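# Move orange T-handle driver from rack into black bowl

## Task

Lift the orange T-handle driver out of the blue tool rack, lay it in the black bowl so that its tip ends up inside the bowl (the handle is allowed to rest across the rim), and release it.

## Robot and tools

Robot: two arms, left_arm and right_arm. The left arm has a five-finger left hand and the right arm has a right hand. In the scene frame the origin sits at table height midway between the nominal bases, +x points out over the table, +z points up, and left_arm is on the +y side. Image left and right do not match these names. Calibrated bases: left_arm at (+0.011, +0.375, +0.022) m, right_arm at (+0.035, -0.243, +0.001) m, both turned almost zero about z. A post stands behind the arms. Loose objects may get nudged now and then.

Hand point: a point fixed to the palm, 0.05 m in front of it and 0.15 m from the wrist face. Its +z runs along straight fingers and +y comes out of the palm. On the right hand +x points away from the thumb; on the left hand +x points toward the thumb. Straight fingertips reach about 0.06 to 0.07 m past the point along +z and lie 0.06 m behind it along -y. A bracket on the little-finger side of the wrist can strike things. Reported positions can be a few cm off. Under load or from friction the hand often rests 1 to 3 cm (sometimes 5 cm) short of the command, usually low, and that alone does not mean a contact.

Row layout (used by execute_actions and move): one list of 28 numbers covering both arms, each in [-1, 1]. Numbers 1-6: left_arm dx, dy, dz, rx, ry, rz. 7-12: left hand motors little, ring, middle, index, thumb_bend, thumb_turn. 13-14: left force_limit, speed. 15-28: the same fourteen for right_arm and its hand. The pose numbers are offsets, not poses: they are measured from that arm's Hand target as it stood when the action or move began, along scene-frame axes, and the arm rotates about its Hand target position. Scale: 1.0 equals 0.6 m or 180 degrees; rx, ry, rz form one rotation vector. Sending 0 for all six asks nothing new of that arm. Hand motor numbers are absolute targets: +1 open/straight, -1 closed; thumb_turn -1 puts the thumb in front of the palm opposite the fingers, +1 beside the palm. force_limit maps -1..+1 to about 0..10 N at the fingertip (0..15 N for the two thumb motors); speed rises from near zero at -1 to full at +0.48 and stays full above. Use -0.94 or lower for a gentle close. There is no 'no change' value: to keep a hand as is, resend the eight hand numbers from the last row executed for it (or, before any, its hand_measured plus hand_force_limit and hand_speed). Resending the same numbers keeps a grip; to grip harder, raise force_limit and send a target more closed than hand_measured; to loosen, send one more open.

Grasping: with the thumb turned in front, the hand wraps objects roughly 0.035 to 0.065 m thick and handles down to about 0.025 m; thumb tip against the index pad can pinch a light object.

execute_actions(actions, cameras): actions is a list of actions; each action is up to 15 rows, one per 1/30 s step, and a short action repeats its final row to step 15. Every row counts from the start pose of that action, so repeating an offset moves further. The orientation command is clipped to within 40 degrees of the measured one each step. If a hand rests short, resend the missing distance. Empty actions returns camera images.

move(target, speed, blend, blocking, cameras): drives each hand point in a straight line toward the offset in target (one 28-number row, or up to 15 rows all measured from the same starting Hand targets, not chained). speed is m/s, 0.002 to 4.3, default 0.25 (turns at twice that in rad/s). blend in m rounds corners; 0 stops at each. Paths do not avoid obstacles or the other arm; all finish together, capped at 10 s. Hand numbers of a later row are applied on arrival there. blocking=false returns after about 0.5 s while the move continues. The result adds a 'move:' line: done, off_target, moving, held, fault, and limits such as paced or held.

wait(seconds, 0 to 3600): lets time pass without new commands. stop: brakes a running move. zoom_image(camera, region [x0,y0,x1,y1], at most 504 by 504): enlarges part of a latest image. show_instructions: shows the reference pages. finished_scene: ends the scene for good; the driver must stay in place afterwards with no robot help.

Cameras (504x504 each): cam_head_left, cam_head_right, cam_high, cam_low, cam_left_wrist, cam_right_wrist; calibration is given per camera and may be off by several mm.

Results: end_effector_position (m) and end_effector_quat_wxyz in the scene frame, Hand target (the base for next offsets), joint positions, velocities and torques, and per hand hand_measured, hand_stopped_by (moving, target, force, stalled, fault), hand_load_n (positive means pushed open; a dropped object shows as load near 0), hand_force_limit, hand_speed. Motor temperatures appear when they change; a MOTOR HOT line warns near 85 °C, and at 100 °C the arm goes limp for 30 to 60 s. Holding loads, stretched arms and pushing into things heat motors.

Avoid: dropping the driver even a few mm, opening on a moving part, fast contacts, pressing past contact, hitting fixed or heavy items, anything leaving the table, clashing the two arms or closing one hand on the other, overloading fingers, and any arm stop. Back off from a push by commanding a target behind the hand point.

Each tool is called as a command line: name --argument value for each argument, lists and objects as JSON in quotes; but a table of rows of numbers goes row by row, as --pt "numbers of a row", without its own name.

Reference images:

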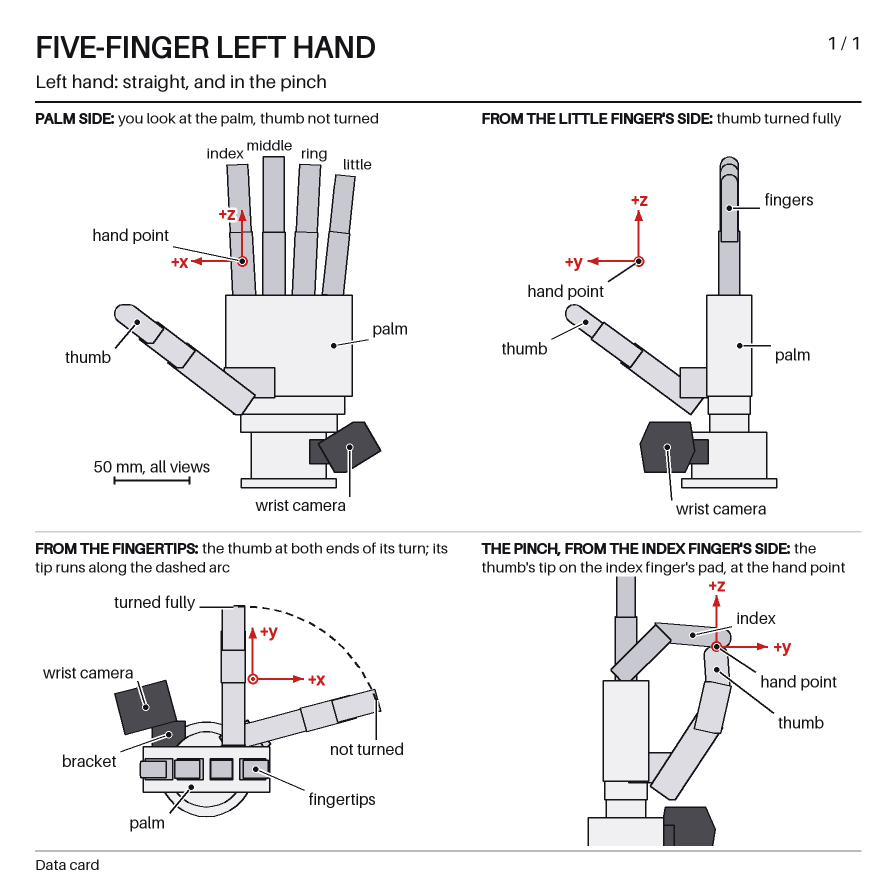

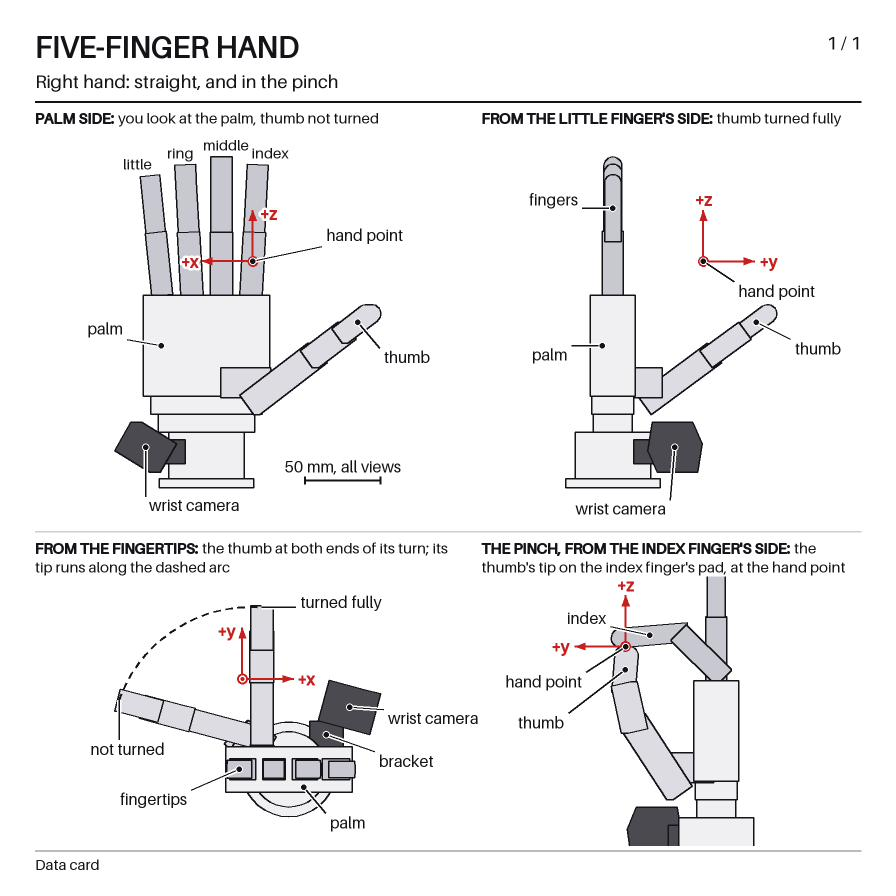

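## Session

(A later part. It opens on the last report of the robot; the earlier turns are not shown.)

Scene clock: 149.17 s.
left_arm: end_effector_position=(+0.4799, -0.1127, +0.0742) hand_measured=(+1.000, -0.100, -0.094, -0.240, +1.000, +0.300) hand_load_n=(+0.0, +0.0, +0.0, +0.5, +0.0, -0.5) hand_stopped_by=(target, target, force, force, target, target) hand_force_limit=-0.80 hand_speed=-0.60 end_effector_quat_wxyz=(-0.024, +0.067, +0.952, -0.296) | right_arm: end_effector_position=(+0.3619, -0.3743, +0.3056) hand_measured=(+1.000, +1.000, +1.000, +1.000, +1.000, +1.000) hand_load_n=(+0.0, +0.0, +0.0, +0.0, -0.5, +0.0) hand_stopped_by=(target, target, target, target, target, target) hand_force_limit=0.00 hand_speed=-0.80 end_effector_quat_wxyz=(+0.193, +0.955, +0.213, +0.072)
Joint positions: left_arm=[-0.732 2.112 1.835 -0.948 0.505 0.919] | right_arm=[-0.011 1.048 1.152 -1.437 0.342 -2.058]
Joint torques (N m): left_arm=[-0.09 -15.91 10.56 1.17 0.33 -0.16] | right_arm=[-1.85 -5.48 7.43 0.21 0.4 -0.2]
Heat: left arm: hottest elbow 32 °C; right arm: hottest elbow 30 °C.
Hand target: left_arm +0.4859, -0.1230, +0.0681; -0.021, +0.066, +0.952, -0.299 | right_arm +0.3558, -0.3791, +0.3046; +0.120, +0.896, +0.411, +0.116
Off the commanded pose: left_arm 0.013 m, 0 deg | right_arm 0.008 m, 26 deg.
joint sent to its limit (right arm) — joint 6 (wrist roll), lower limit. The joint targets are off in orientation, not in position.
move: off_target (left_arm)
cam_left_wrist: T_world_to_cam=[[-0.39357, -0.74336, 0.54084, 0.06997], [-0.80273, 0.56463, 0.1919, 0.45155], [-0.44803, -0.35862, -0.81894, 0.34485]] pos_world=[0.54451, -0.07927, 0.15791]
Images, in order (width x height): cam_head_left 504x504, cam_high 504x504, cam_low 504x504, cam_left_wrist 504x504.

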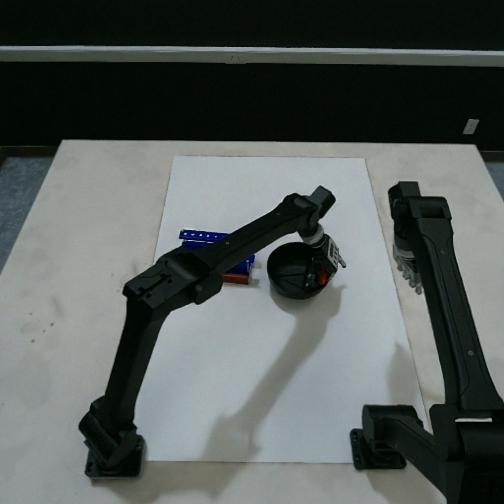

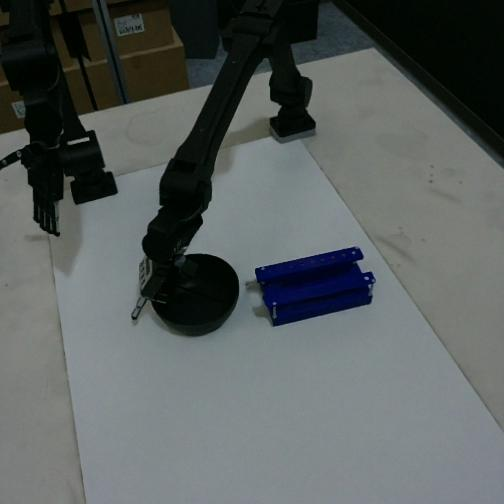

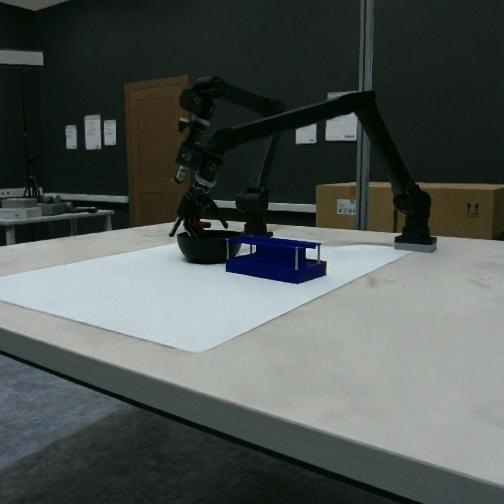

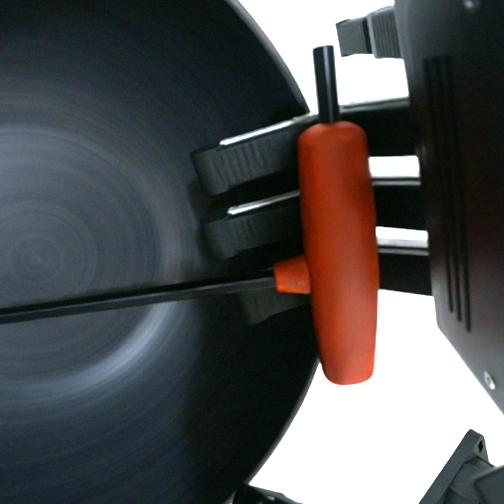

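move --target '[-0.003,-0.03,0.04,0,0,0,1,-0.1,-0.3,-0.4,1,0.3,-0.8,-0.6,0,0,0,0,0,0,1,1,1,1,1,1,0,-0.8]' --speed 0.05 --cameras '["cam_head_left","cam_left_wrist","cam_low"]'

zoom_image --camera "cam_low" --region '[160, 160, 260, 260]'

zoom_image --camera "cam_head_left" --region '[210, 170, 360, 320]'

Scene clock: 154.33 s.
left_arm: end_effector_position=(+0.4770, -0.1281, +0.0910) hand_measured=(+1.000, -0.100, -0.094, -0.240, +1.000, +0.300) hand_load_n=(+0.0, +0.0, +0.0, +0.0, +0.0, +0.0) hand_stopped_by=(target, target, force, force, target, target) hand_force_limit=-0.80 hand_speed=-0.60 end_effector_quat_wxyz=(-0.024, +0.066, +0.953, -0.296) | right_arm: end_effector_position=(+0.3619, -0.3743, +0.3056) hand_measured=(+1.000, +1.000, +1.000, +1.000, +1.000, +1.000) hand_load_n=(+0.0, +0.0, +0.0, +0.0, +0.0, +0.0) hand_stopped_by=(target, target, target, target, target, target) hand_force_limit=0.00 hand_speed=-0.80 end_effector_quat_wxyz=(+0.193, +0.955, +0.213, +0.072)
Joint positions: left_arm=[-0.752 2.12 1.894 -0.987 0.497 0.895] | right_arm=[-0.011 1.048 1.152 -1.437 0.342 -2.058]
Joint torques (N m): left_arm=[-0.38 -16.03 12.25 0.47 0.34 -0.18] | right_arm=[-1.9 -4.84 7.15 0.16 0.36 -0.19]
Heat: left arm: hottest elbow 33 °C; right arm: hottest elbow 30 °C.
Hand target: left_arm +0.4841, -0.1410, +0.0920; -0.021, +0.067, +0.952, -0.299 | right_arm +0.3558, -0.3791, +0.3046; +0.120, +0.896, +0.411, +0.116
Off the commanded pose: left_arm 0.015 m, 0 deg | right_arm 0.008 m, 26 deg.
joint sent to its limit (right arm) — joint 6 (wrist roll), lower limit. The joint targets are off in orientation, not in position.
move: off_target (left_arm)
cam_left_wrist: T_world_to_cam=[[-0.39146, -0.74454, 0.54076, 0.04719], [-0.80386, 0.56269, 0.19282, 0.45493], [-0.44784, -0.35922, -0.81878, 0.35155]] pos_world=[0.54161, -0.09457, 0.17461]
Images, in order (width x height): cam_head_left 504x504, cam_low 504x504, cam_left_wrist 504x504.

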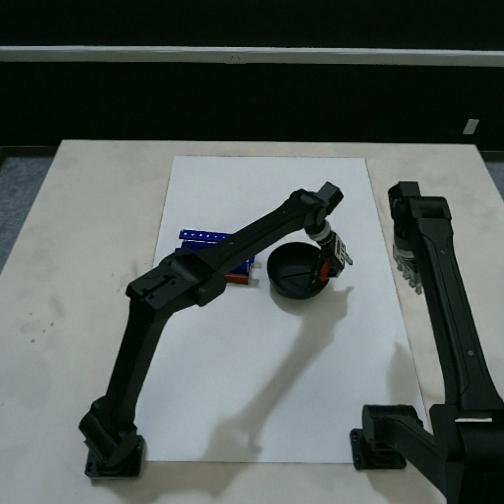

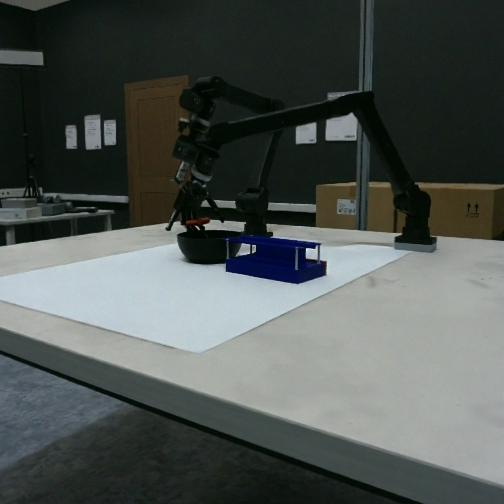

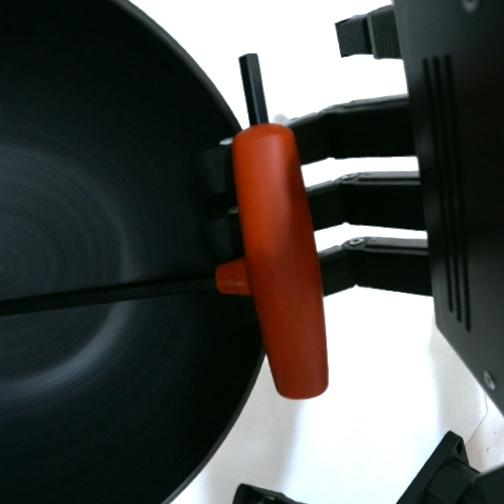

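Scaled by 5.040.

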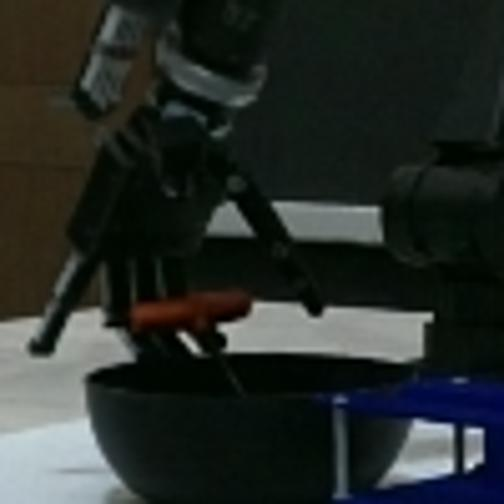

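Scaled by 3.360.

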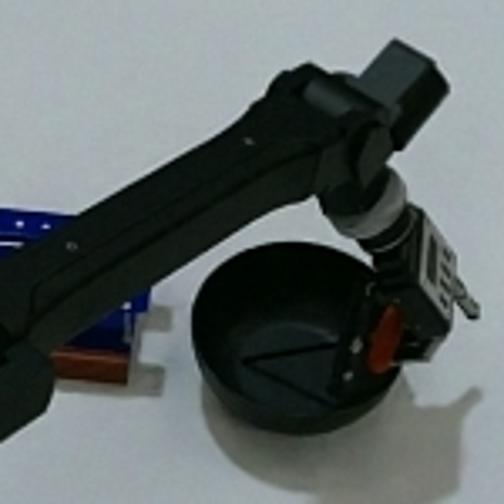

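move --target '[-0.003,-0.03,0.008,0,0,0,1,-0.1,-0.3,-0.4,1,0.3,-0.8,-0.6,0,0,0,0,0,0,1,1,1,1,1,1,0,-0.8]' --speed 0.05 --cameras '["cam_head_left","cam_left_wrist","cam_low"]'

zoom_image --camera "cam_low" --region '[160, 160, 260, 260]'

zoom_image --camera "cam_head_left" --region '[210, 170, 360, 320]'

Scene clock: 157.77 s.
left_arm: end_effector_position=(+0.4750, -0.1474, +0.0977) hand_measured=(+1.000, -0.100, -0.094, -0.240, +1.000, +0.300) hand_load_n=(+0.0, +0.0, +0.0, +0.0, +0.0, +0.0) hand_stopped_by=(target, target, force, force, target, target) hand_force_limit=-0.80 hand_speed=-0.60 end_effector_quat_wxyz=(-0.023, +0.067, +0.952, -0.297) | right_arm: end_effector_position=(+0.3619, -0.3743, +0.3056) hand_measured=(+1.000, +1.000, +1.000, +1.000, +1.000, +1.000) hand_load_n=(+0.0, +0.0, +0.0, +0.0, -0.5, +0.0) hand_stopped_by=(target, target, target, target, target, target) hand_force_limit=0.00 hand_speed=-0.80 end_effector_quat_wxyz=(+0.193, +0.955, +0.213, +0.072)
Joint positions: left_arm=[-0.775 2.146 1.955 -1.008 0.49 0.872] | right_arm=[-0.011 1.048 1.152 -1.437 0.342 -2.058]
Joint torques (N m): left_arm=[-0.15 -15.97 12.33 0.55 0.31 -0.17] | right_arm=[-2.55 -6.01 7.38 -0.01 0.4 -0.17]
Heat: left arm: hottest elbow 33 °C; right arm: hottest elbow 30 °C.
Hand target: left_arm +0.4824, -0.1590, +0.0969; -0.021, +0.066, +0.952, -0.299 | right_arm +0.3558, -0.3791, +0.3046; +0.120, +0.896, +0.411, +0.116
Off the commanded pose: left_arm 0.014 m, 0 deg | right_arm 0.008 m, 26 deg.
joint sent to its limit (right arm) — joint 6 (wrist roll), lower limit. The joint targets are off in orientation, not in position.
move: off_target (left_arm)
cam_left_wrist: T_world_to_cam=[[-0.39358, -0.74274, 0.5417, 0.02956], [-0.8034, 0.56431, 0.19002, 0.46319], [-0.44682, -0.36042, -0.81881, 0.34859]] pos_world=[0.53952, -0.11378, 0.18141]
Images, in order (width x height): cam_head_left 504x504, cam_low 504x504, cam_left_wrist 504x504.

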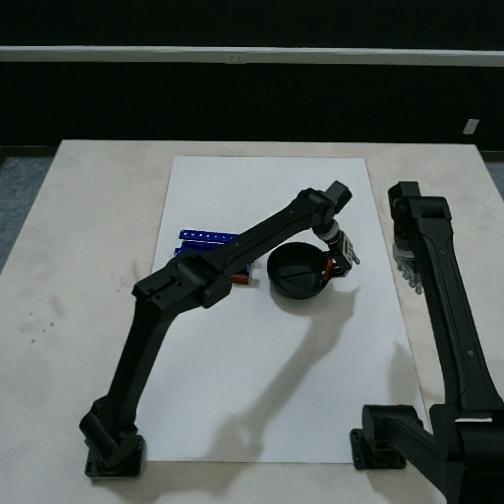

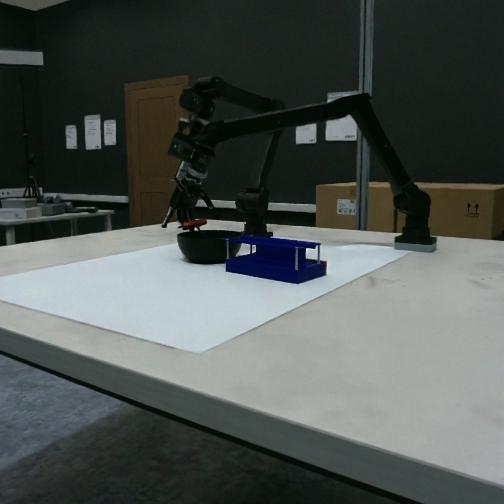

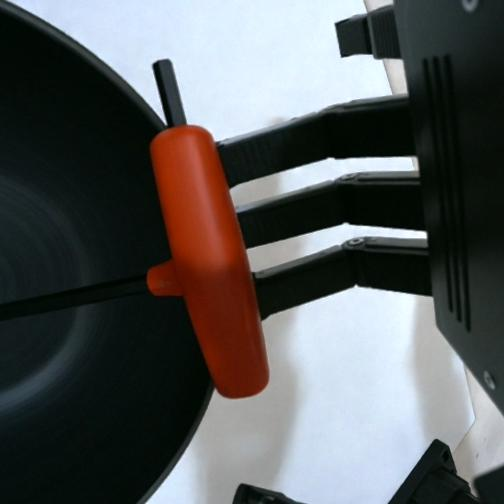

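Scaled by 5.040.

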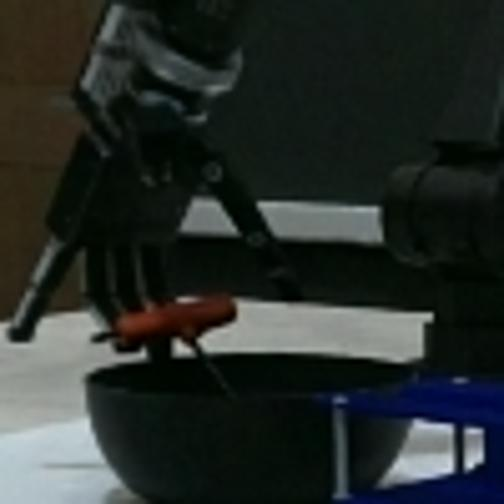

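Scaled by 3.360.

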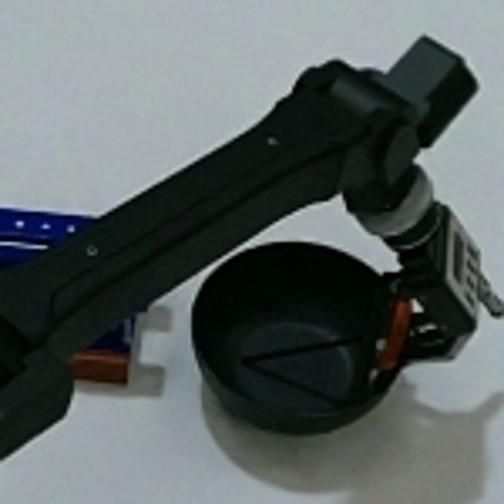

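move --target '[0,0,-0.05,0,0,0,1,-0.1,-0.3,-0.4,1,0.3,-0.8,-0.6,0,0,0,0,0,0,1,1,1,1,1,1,0,-0.8]' --speed 0.05 --cameras '["cam_head_left","cam_left_wrist","cam_low"]'

zoom_image --camera "cam_low" --region '[160, 160, 260, 260]'

zoom_image --camera "cam_head_left" --region '[210, 170, 360, 320]'

Scene clock: 160.37 s.
left_arm: end_effector_position=(+0.4821, -0.1548, +0.0943) hand_measured=(+1.000, -0.100, -0.094, -0.240, +1.000, +0.300) hand_load_n=(+0.0, +0.0, -1.0, +0.5, +0.0, +0.0) hand_stopped_by=(target, target, force, force, target, target) hand_force_limit=-0.80 hand_speed=-0.60 end_effector_quat_wxyz=(-0.012, +0.069, +0.949, -0.307) | right_arm: end_effector_position=(+0.3619, -0.3743, +0.3056) hand_measured=(+1.000, +1.000, +1.000, +1.000, +1.000, +1.000) hand_load_n=(+0.0, +0.0, +0.0, +0.0, +0.0, +0.0) hand_stopped_by=(target, target, target, target, target, target) hand_force_limit=0.00 hand_speed=-0.80 end_effector_quat_wxyz=(+0.193, +0.955, +0.213, +0.072)
Joint positions: left_arm=[-0.776 2.154 1.955 -0.967 0.491 0.868] | right_arm=[-0.011 1.048 1.152 -1.437 0.342 -2.058]
Joint torques (N m): left_arm=[-0.09 -15.33 9.02 1.36 0.27 -0.11] | right_arm=[-2.2 -5.48 7.43 0.2 0.38 -0.2]
Heat: left arm: hottest elbow 34 °C; right arm: hottest elbow 30 °C.
Hand target: left_arm +0.4823, -0.1590, +0.0668; -0.021, +0.067, +0.952, -0.299 | right_arm +0.3558, -0.3791, +0.3046; +0.120, +0.896, +0.411, +0.116
Off the commanded pose: left_arm 0.028 m, 2 deg | right_arm 0.008 m, 26 deg.
joint sent to its limit (right arm) — joint 6 (wrist roll), lower limit. The joint targets are off in orientation, not in position.
move: off_target (left_arm)
cam_left_wrist: T_world_to_cam=[[-0.40365, -0.73133, 0.54975, 0.03456], [-0.80887, 0.56605, 0.1591, 0.47954], [-0.42754, -0.38046, -0.82003, 0.33398]] pos_world=[0.54463, -0.1191, 0.17858]
Images, in order (width x height): cam_head_left 504x504, cam_low 504x504, cam_left_wrist 504x504.

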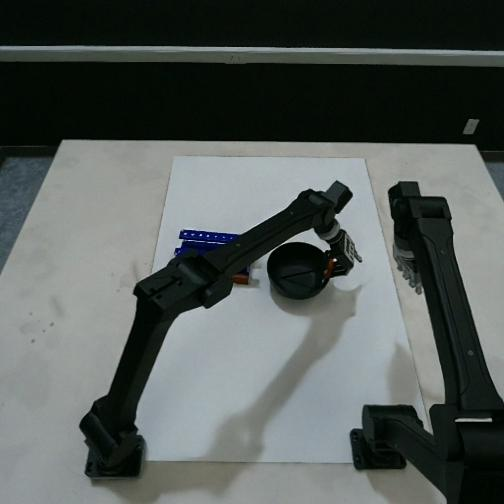

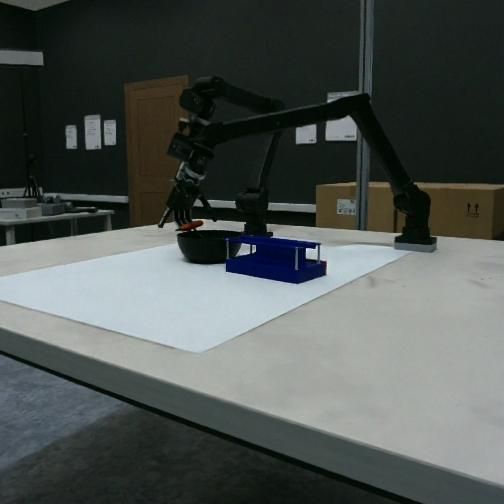

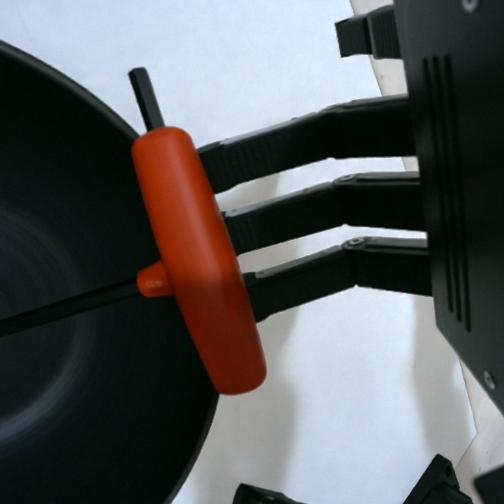

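Scaled by 5.040.

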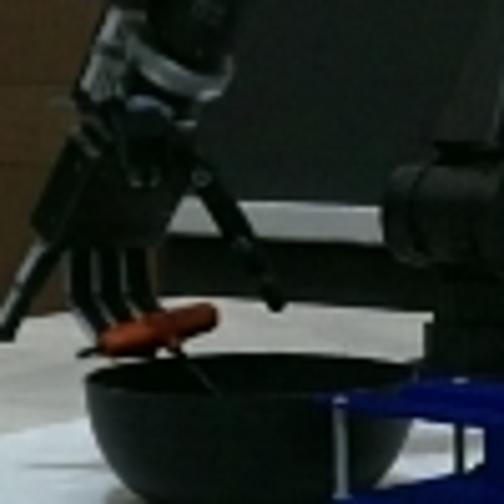

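Scaled by 3.360.

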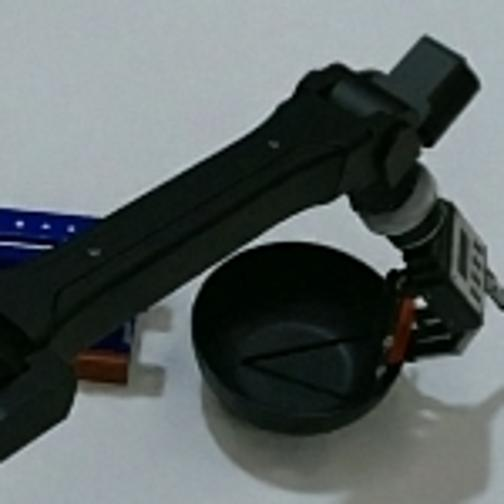

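execute_actions --actions '[[[0,0,0,0,0,0,1,-0.1,-0.3,-0.4,1,0.3,-0.8,-0.6,0,0,0,0,0,0,1,1,1,1,1,1,0,-0.8]]]' --cameras '["cam_head_left","cam_left_wrist","cam_low"]'

zoom_image --camera "cam_low" --region '[160, 160, 260, 260]'

Scene clock: 163.37 s.
left_arm: end_effector_position=(+0.4821, -0.1548, +0.0943) hand_measured=(+1.000, -0.100, -0.094, -0.240, +1.000, +0.300) hand_load_n=(+0.0, +0.0, -1.0, +0.5, +0.0, +0.0) hand_stopped_by=(target, target, force, force, target, target) hand_force_limit=-0.80 hand_speed=-0.60 end_effector_quat_wxyz=(-0.012, +0.069, +0.949, -0.307) | right_arm: end_effector_position=(+0.3619, -0.3743, +0.3056) hand_measured=(+1.000, +1.000, +1.000, +1.000, +1.000, +1.000) hand_load_n=(+0.0, +0.0, +0.0, +0.0, +0.0, +0.0) hand_stopped_by=(target, target, target, target, target, target) hand_force_limit=0.00 hand_speed=-0.80 end_effector_quat_wxyz=(+0.193, +0.955, +0.213, +0.072)
Joint positions: left_arm=[-0.776 2.154 1.955 -0.967 0.491 0.868] | right_arm=[-0.011 1.048 1.152 -1.437 0.342 -2.058]
Joint torques (N m): left_arm=[-0.09 -15.33 9.02 1.36 0.29 -0.11] | right_arm=[-2.49 -5.89 7.43 0.13 0.39 -0.16]
Heat: left arm: hottest elbow 33 °C; right arm: hottest elbow 30 °C.
Hand target: left_arm +0.4823, -0.1590, +0.0668; -0.021, +0.067, +0.952, -0.299 | right_arm +0.3558, -0.3791, +0.3046; +0.120, +0.896, +0.411, +0.116
Off the commanded pose: left_arm 0.028 m, 2 deg | right_arm 0.008 m, 26 deg.
joint sent to its limit (right arm) — joint 6 (wrist roll), lower limit. The joint targets are off in orientation, not in position.
cam_left_wrist: T_world_to_cam=[[-0.40365, -0.73133, 0.54975, 0.03456], [-0.80887, 0.56605, 0.1591, 0.47954], [-0.42754, -0.38046, -0.82003, 0.33398]] pos_world=[0.54463, -0.1191, 0.17858]
Images, in order (width x height): cam_head_left 504x504, cam_low 504x504, cam_left_wrist 504x504.

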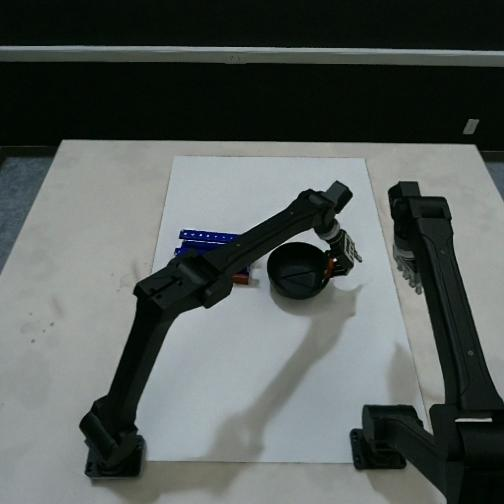

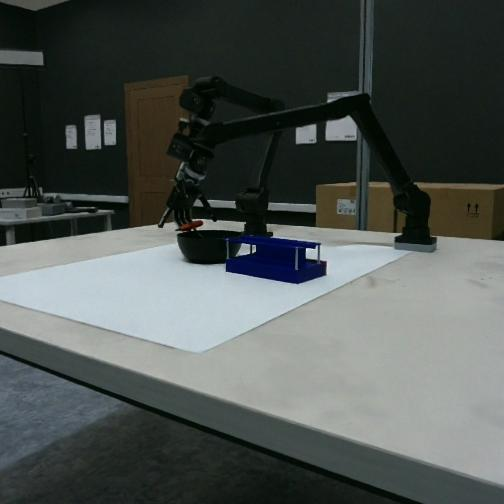

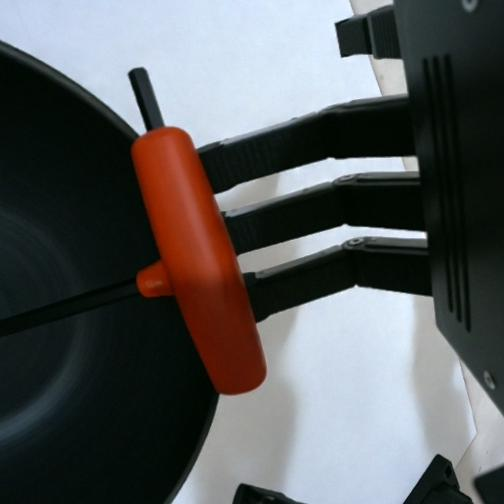

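Scaled by 5.040.

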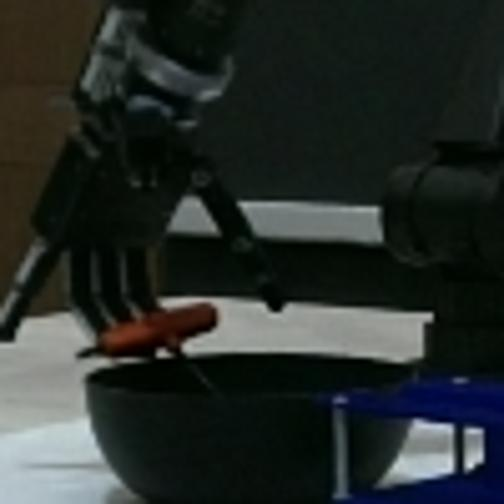

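move --target '[0.003,-0.05,0.06,0,0,0,1,-0.1,-0.3,-0.4,1,0.3,-0.8,-0.6,0,0,0,0,0,0,1,1,1,1,1,1,0,-0.8]' --speed 0.06 --cameras '["cam_head_left","cam_left_wrist","cam_low"]'

zoom_image --camera "cam_low" --region '[160, 160, 260, 260]'

zoom_image --camera "cam_head_left" --region '[210, 170, 360, 320]'

Scene clock: 167.23 s.
left_arm: end_effector_position=(+0.4797, -0.1771, +0.1056) hand_measured=(+1.000, -0.100, -0.094, -0.240, +1.000, +0.300) hand_load_n=(+0.0, +0.0, +0.0, +0.0, +0.0, +0.0) hand_stopped_by=(target, target, force, force, target, target) hand_force_limit=-0.80 hand_speed=-0.60 end_effector_quat_wxyz=(-0.022, +0.066, +0.952, -0.298) | right_arm: end_effector_position=(+0.3619, -0.3743, +0.3056) hand_measured=(+1.000, +1.000, +1.000, +1.000, +1.000, +1.000) hand_load_n=(+0.0, +0.0, +0.0, +0.0, +0.0, +0.0) hand_stopped_by=(target, target, target, target, target, target) hand_force_limit=0.00 hand_speed=-0.80 end_effector_quat_wxyz=(+0.193, +0.955, +0.213, +0.072)
Joint positions: left_arm=[-0.801 2.212 2.088 -1.06 0.479 0.842] | right_arm=[-0.011 1.048 1.152 -1.437 0.342 -2.058]
Joint torques (N m): left_arm=[-0.44 -16.79 12.31 0.54 0.3 -0.17] | right_arm=[-1.73 -5.77 7.5 0.17 0.41 -0.14]
Heat: left arm: hottest elbow 33 °C; right arm: hottest elbow 30 °C.
Hand target: left_arm +0.4842, -0.1891, +0.1030; -0.021, +0.067, +0.952, -0.299 | right_arm +0.3558, -0.3791, +0.3046; +0.120, +0.896, +0.411, +0.116
Off the commanded pose: left_arm 0.013 m, 0 deg | right_arm 0.008 m, 26 deg.
joint sent to its limit (right arm) — joint 6 (wrist roll), lower limit. The joint targets are off in orientation, not in position.
move: off_target (left_arm)
cam_left_wrist: T_world_to_cam=[[-0.39311, -0.74289, 0.54183, 0.00488], [-0.80507, 0.56277, 0.18749, 0.48299], [-0.44421, -0.36251, -0.81931, 0.34481]] pos_world=[0.54393, -0.14319, 0.1893]
Images, in order (width x height): cam_head_left 504x504, cam_low 504x504, cam_left_wrist 504x504.

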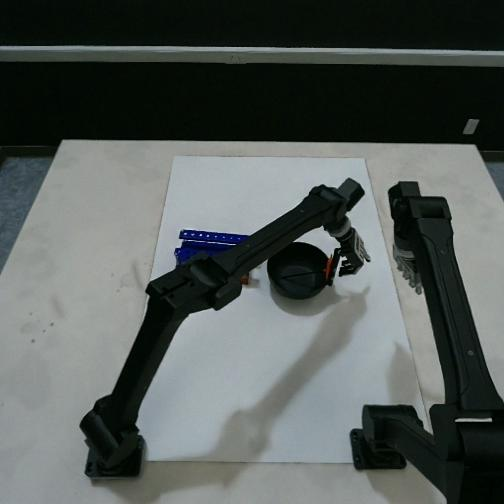

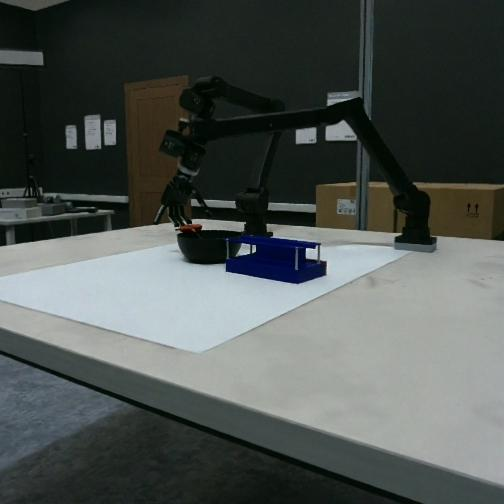

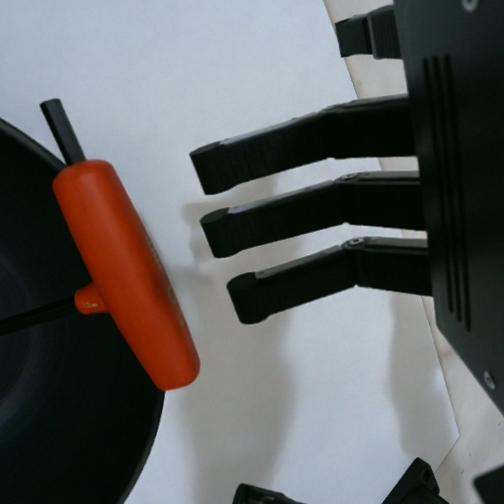

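Scaled by 5.040.

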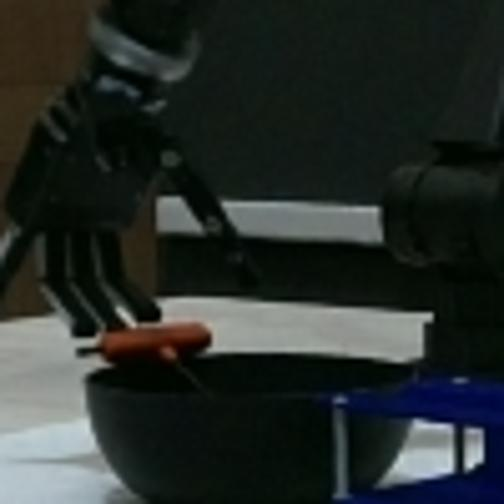

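Scaled by 3.360.

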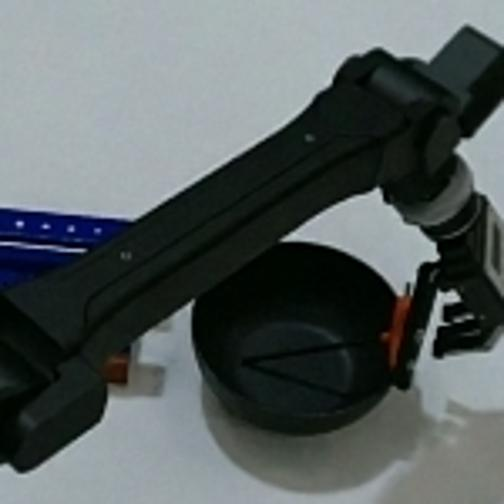

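move --target '[0,-0.06,0.2,0,0,0,1,-0.1,-0.3,-0.4,1,0.3,-0.8,-0.6,0,0,0,0,0,0,1,1,1,1,1,1,0,-0.8]' --speed 0.15 --cameras '["cam_head_left","cam_head_right","cam_high","cam_left_wrist","cam_low"]'

zoom_image --camera "cam_low" --region '[160, 160, 260, 280]'

zoom_image --camera "cam_head_left" --region '[210, 170, 360, 320]'

zoom_image --camera "cam_high" --region '[110, 220, 260, 350]'

Scene clock: 170.77 s.
left_arm: end_effector_position=(+0.4837, -0.2165, +0.2312) hand_measured=(+1.000, -0.100, -0.094, -0.240, +1.000, +0.300) hand_load_n=(+0.0, +0.0, +0.0, +0.0, +0.0, +0.0) hand_stopped_by=(target, target, force, force, target, target) hand_force_limit=-0.80 hand_speed=-0.60 end_effector_quat_wxyz=(-0.017, +0.064, +0.951, -0.303) | right_arm: end_effector_position=(+0.3619, -0.3743, +0.3056) hand_measured=(+1.000, +1.000, +1.000, +1.000, +1.000, +1.000) hand_load_n=(+0.0, +0.0, +0.0, +0.0, +0.0, +0.0) hand_stopped_by=(target, target, target, target, target, target) hand_force_limit=0.00 hand_speed=-0.80 end_effector_quat_wxyz=(+0.193, +0.955, +0.213, +0.072)
Joint positions: left_arm=[-0.835 2.436 2.828 -1.541 0.465 0.798] | right_arm=[-0.011 1.048 1.152 -1.437 0.342 -2.058]
Joint torques (N m): left_arm=[-0.38 -18.26 11.58 0.62 0.29 -0.11] | right_arm=[-2.67 -6.01 7.56 0.13 0.39 -0.21]
Heat: left arm: hottest elbow 34 °C; right arm: hottest elbow 30 °C.
Hand target: left_arm +0.4843, -0.2250, +0.2230; -0.021, +0.067, +0.952, -0.299 | right_arm +0.3558, -0.3791, +0.3046; +0.120, +0.896, +0.411, +0.116
Off the commanded pose: left_arm 0.012 m, 1 deg | right_arm 0.008 m, 26 deg.
joint sent to its limit (right arm) — joint 6 (wrist roll), lower limit. The joint targets are off in orientation, not in position.
move: off_target (left_arm)
cam_left_wrist: T_world_to_cam=[[-0.39213, -0.73913, 0.54766, -0.09193], [-0.81064, 0.55907, 0.1741, 0.48984], [-0.43486, -0.37568, -0.81839, 0.42758]] pos_world=[0.54697, -0.18116, 0.31499]
Images, in order (width x height): cam_head_left 504x504, cam_head_right 504x504, cam_high 504x504, cam_low 504x504, cam_left_wrist 504x504.

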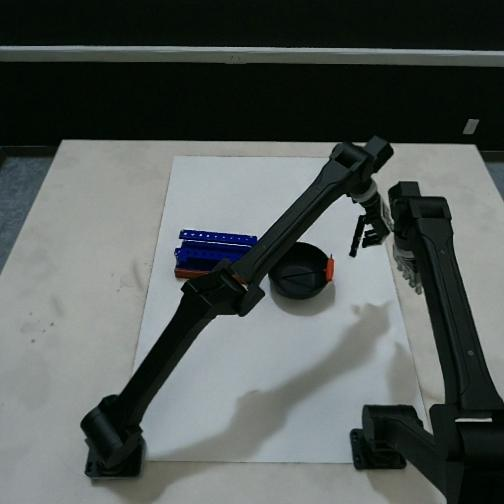

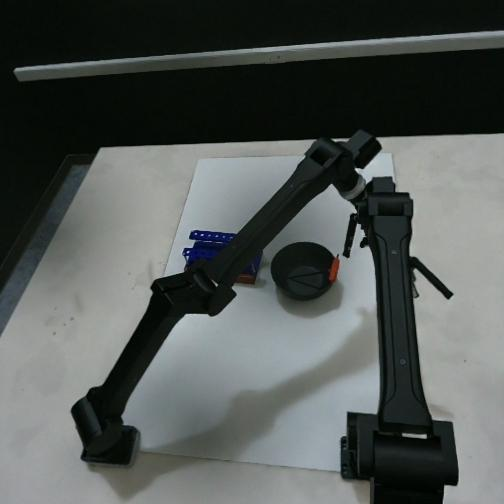

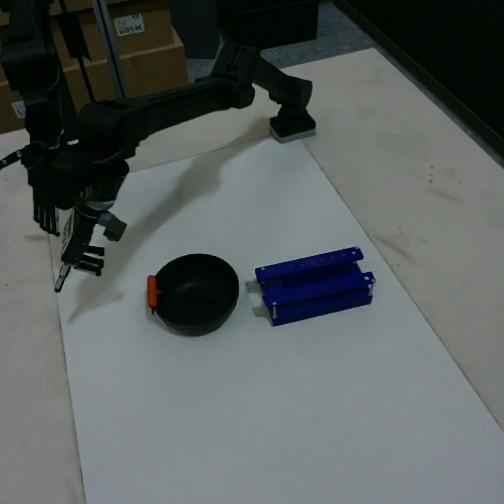

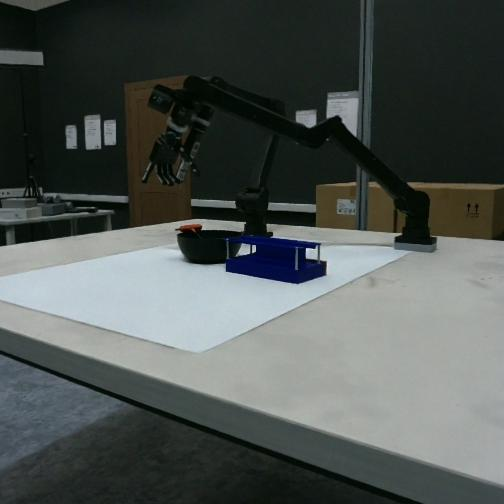

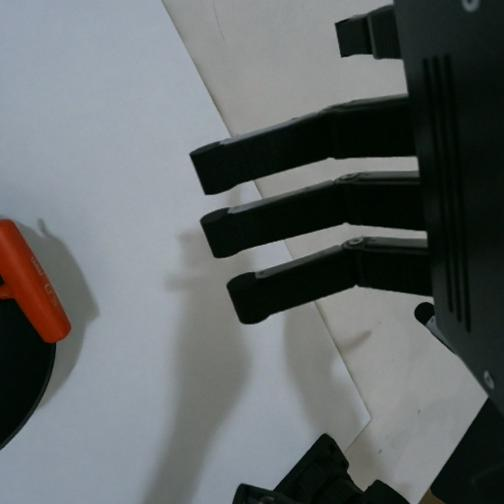

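Scaled by 4.200.

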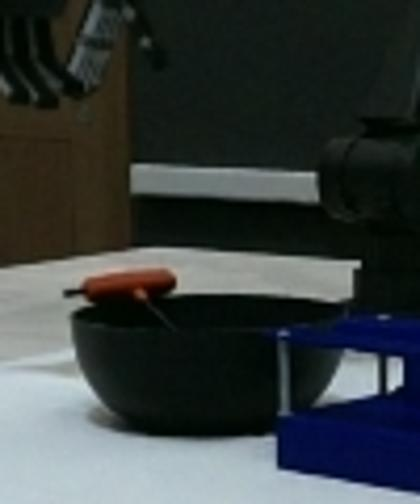

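Scaled by 3.360.

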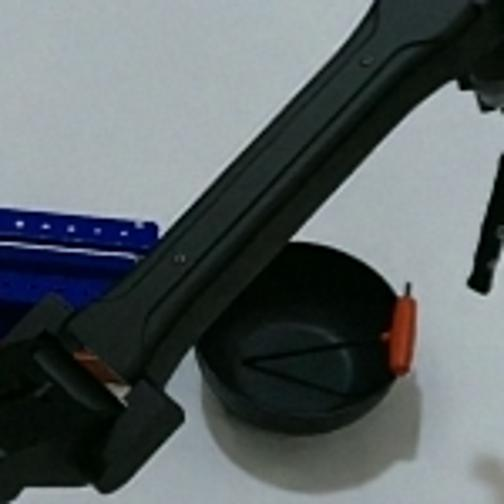

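Scaled by 3.360.

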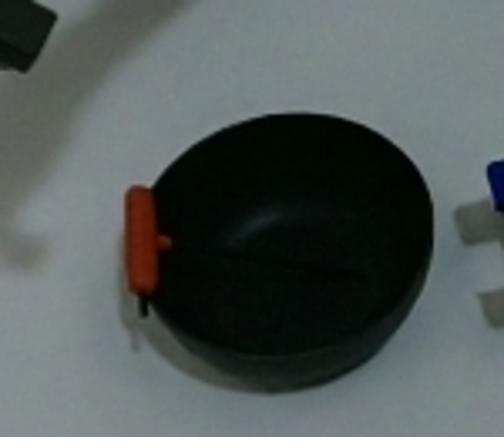

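finished_scene

The scene is finished: the task was done.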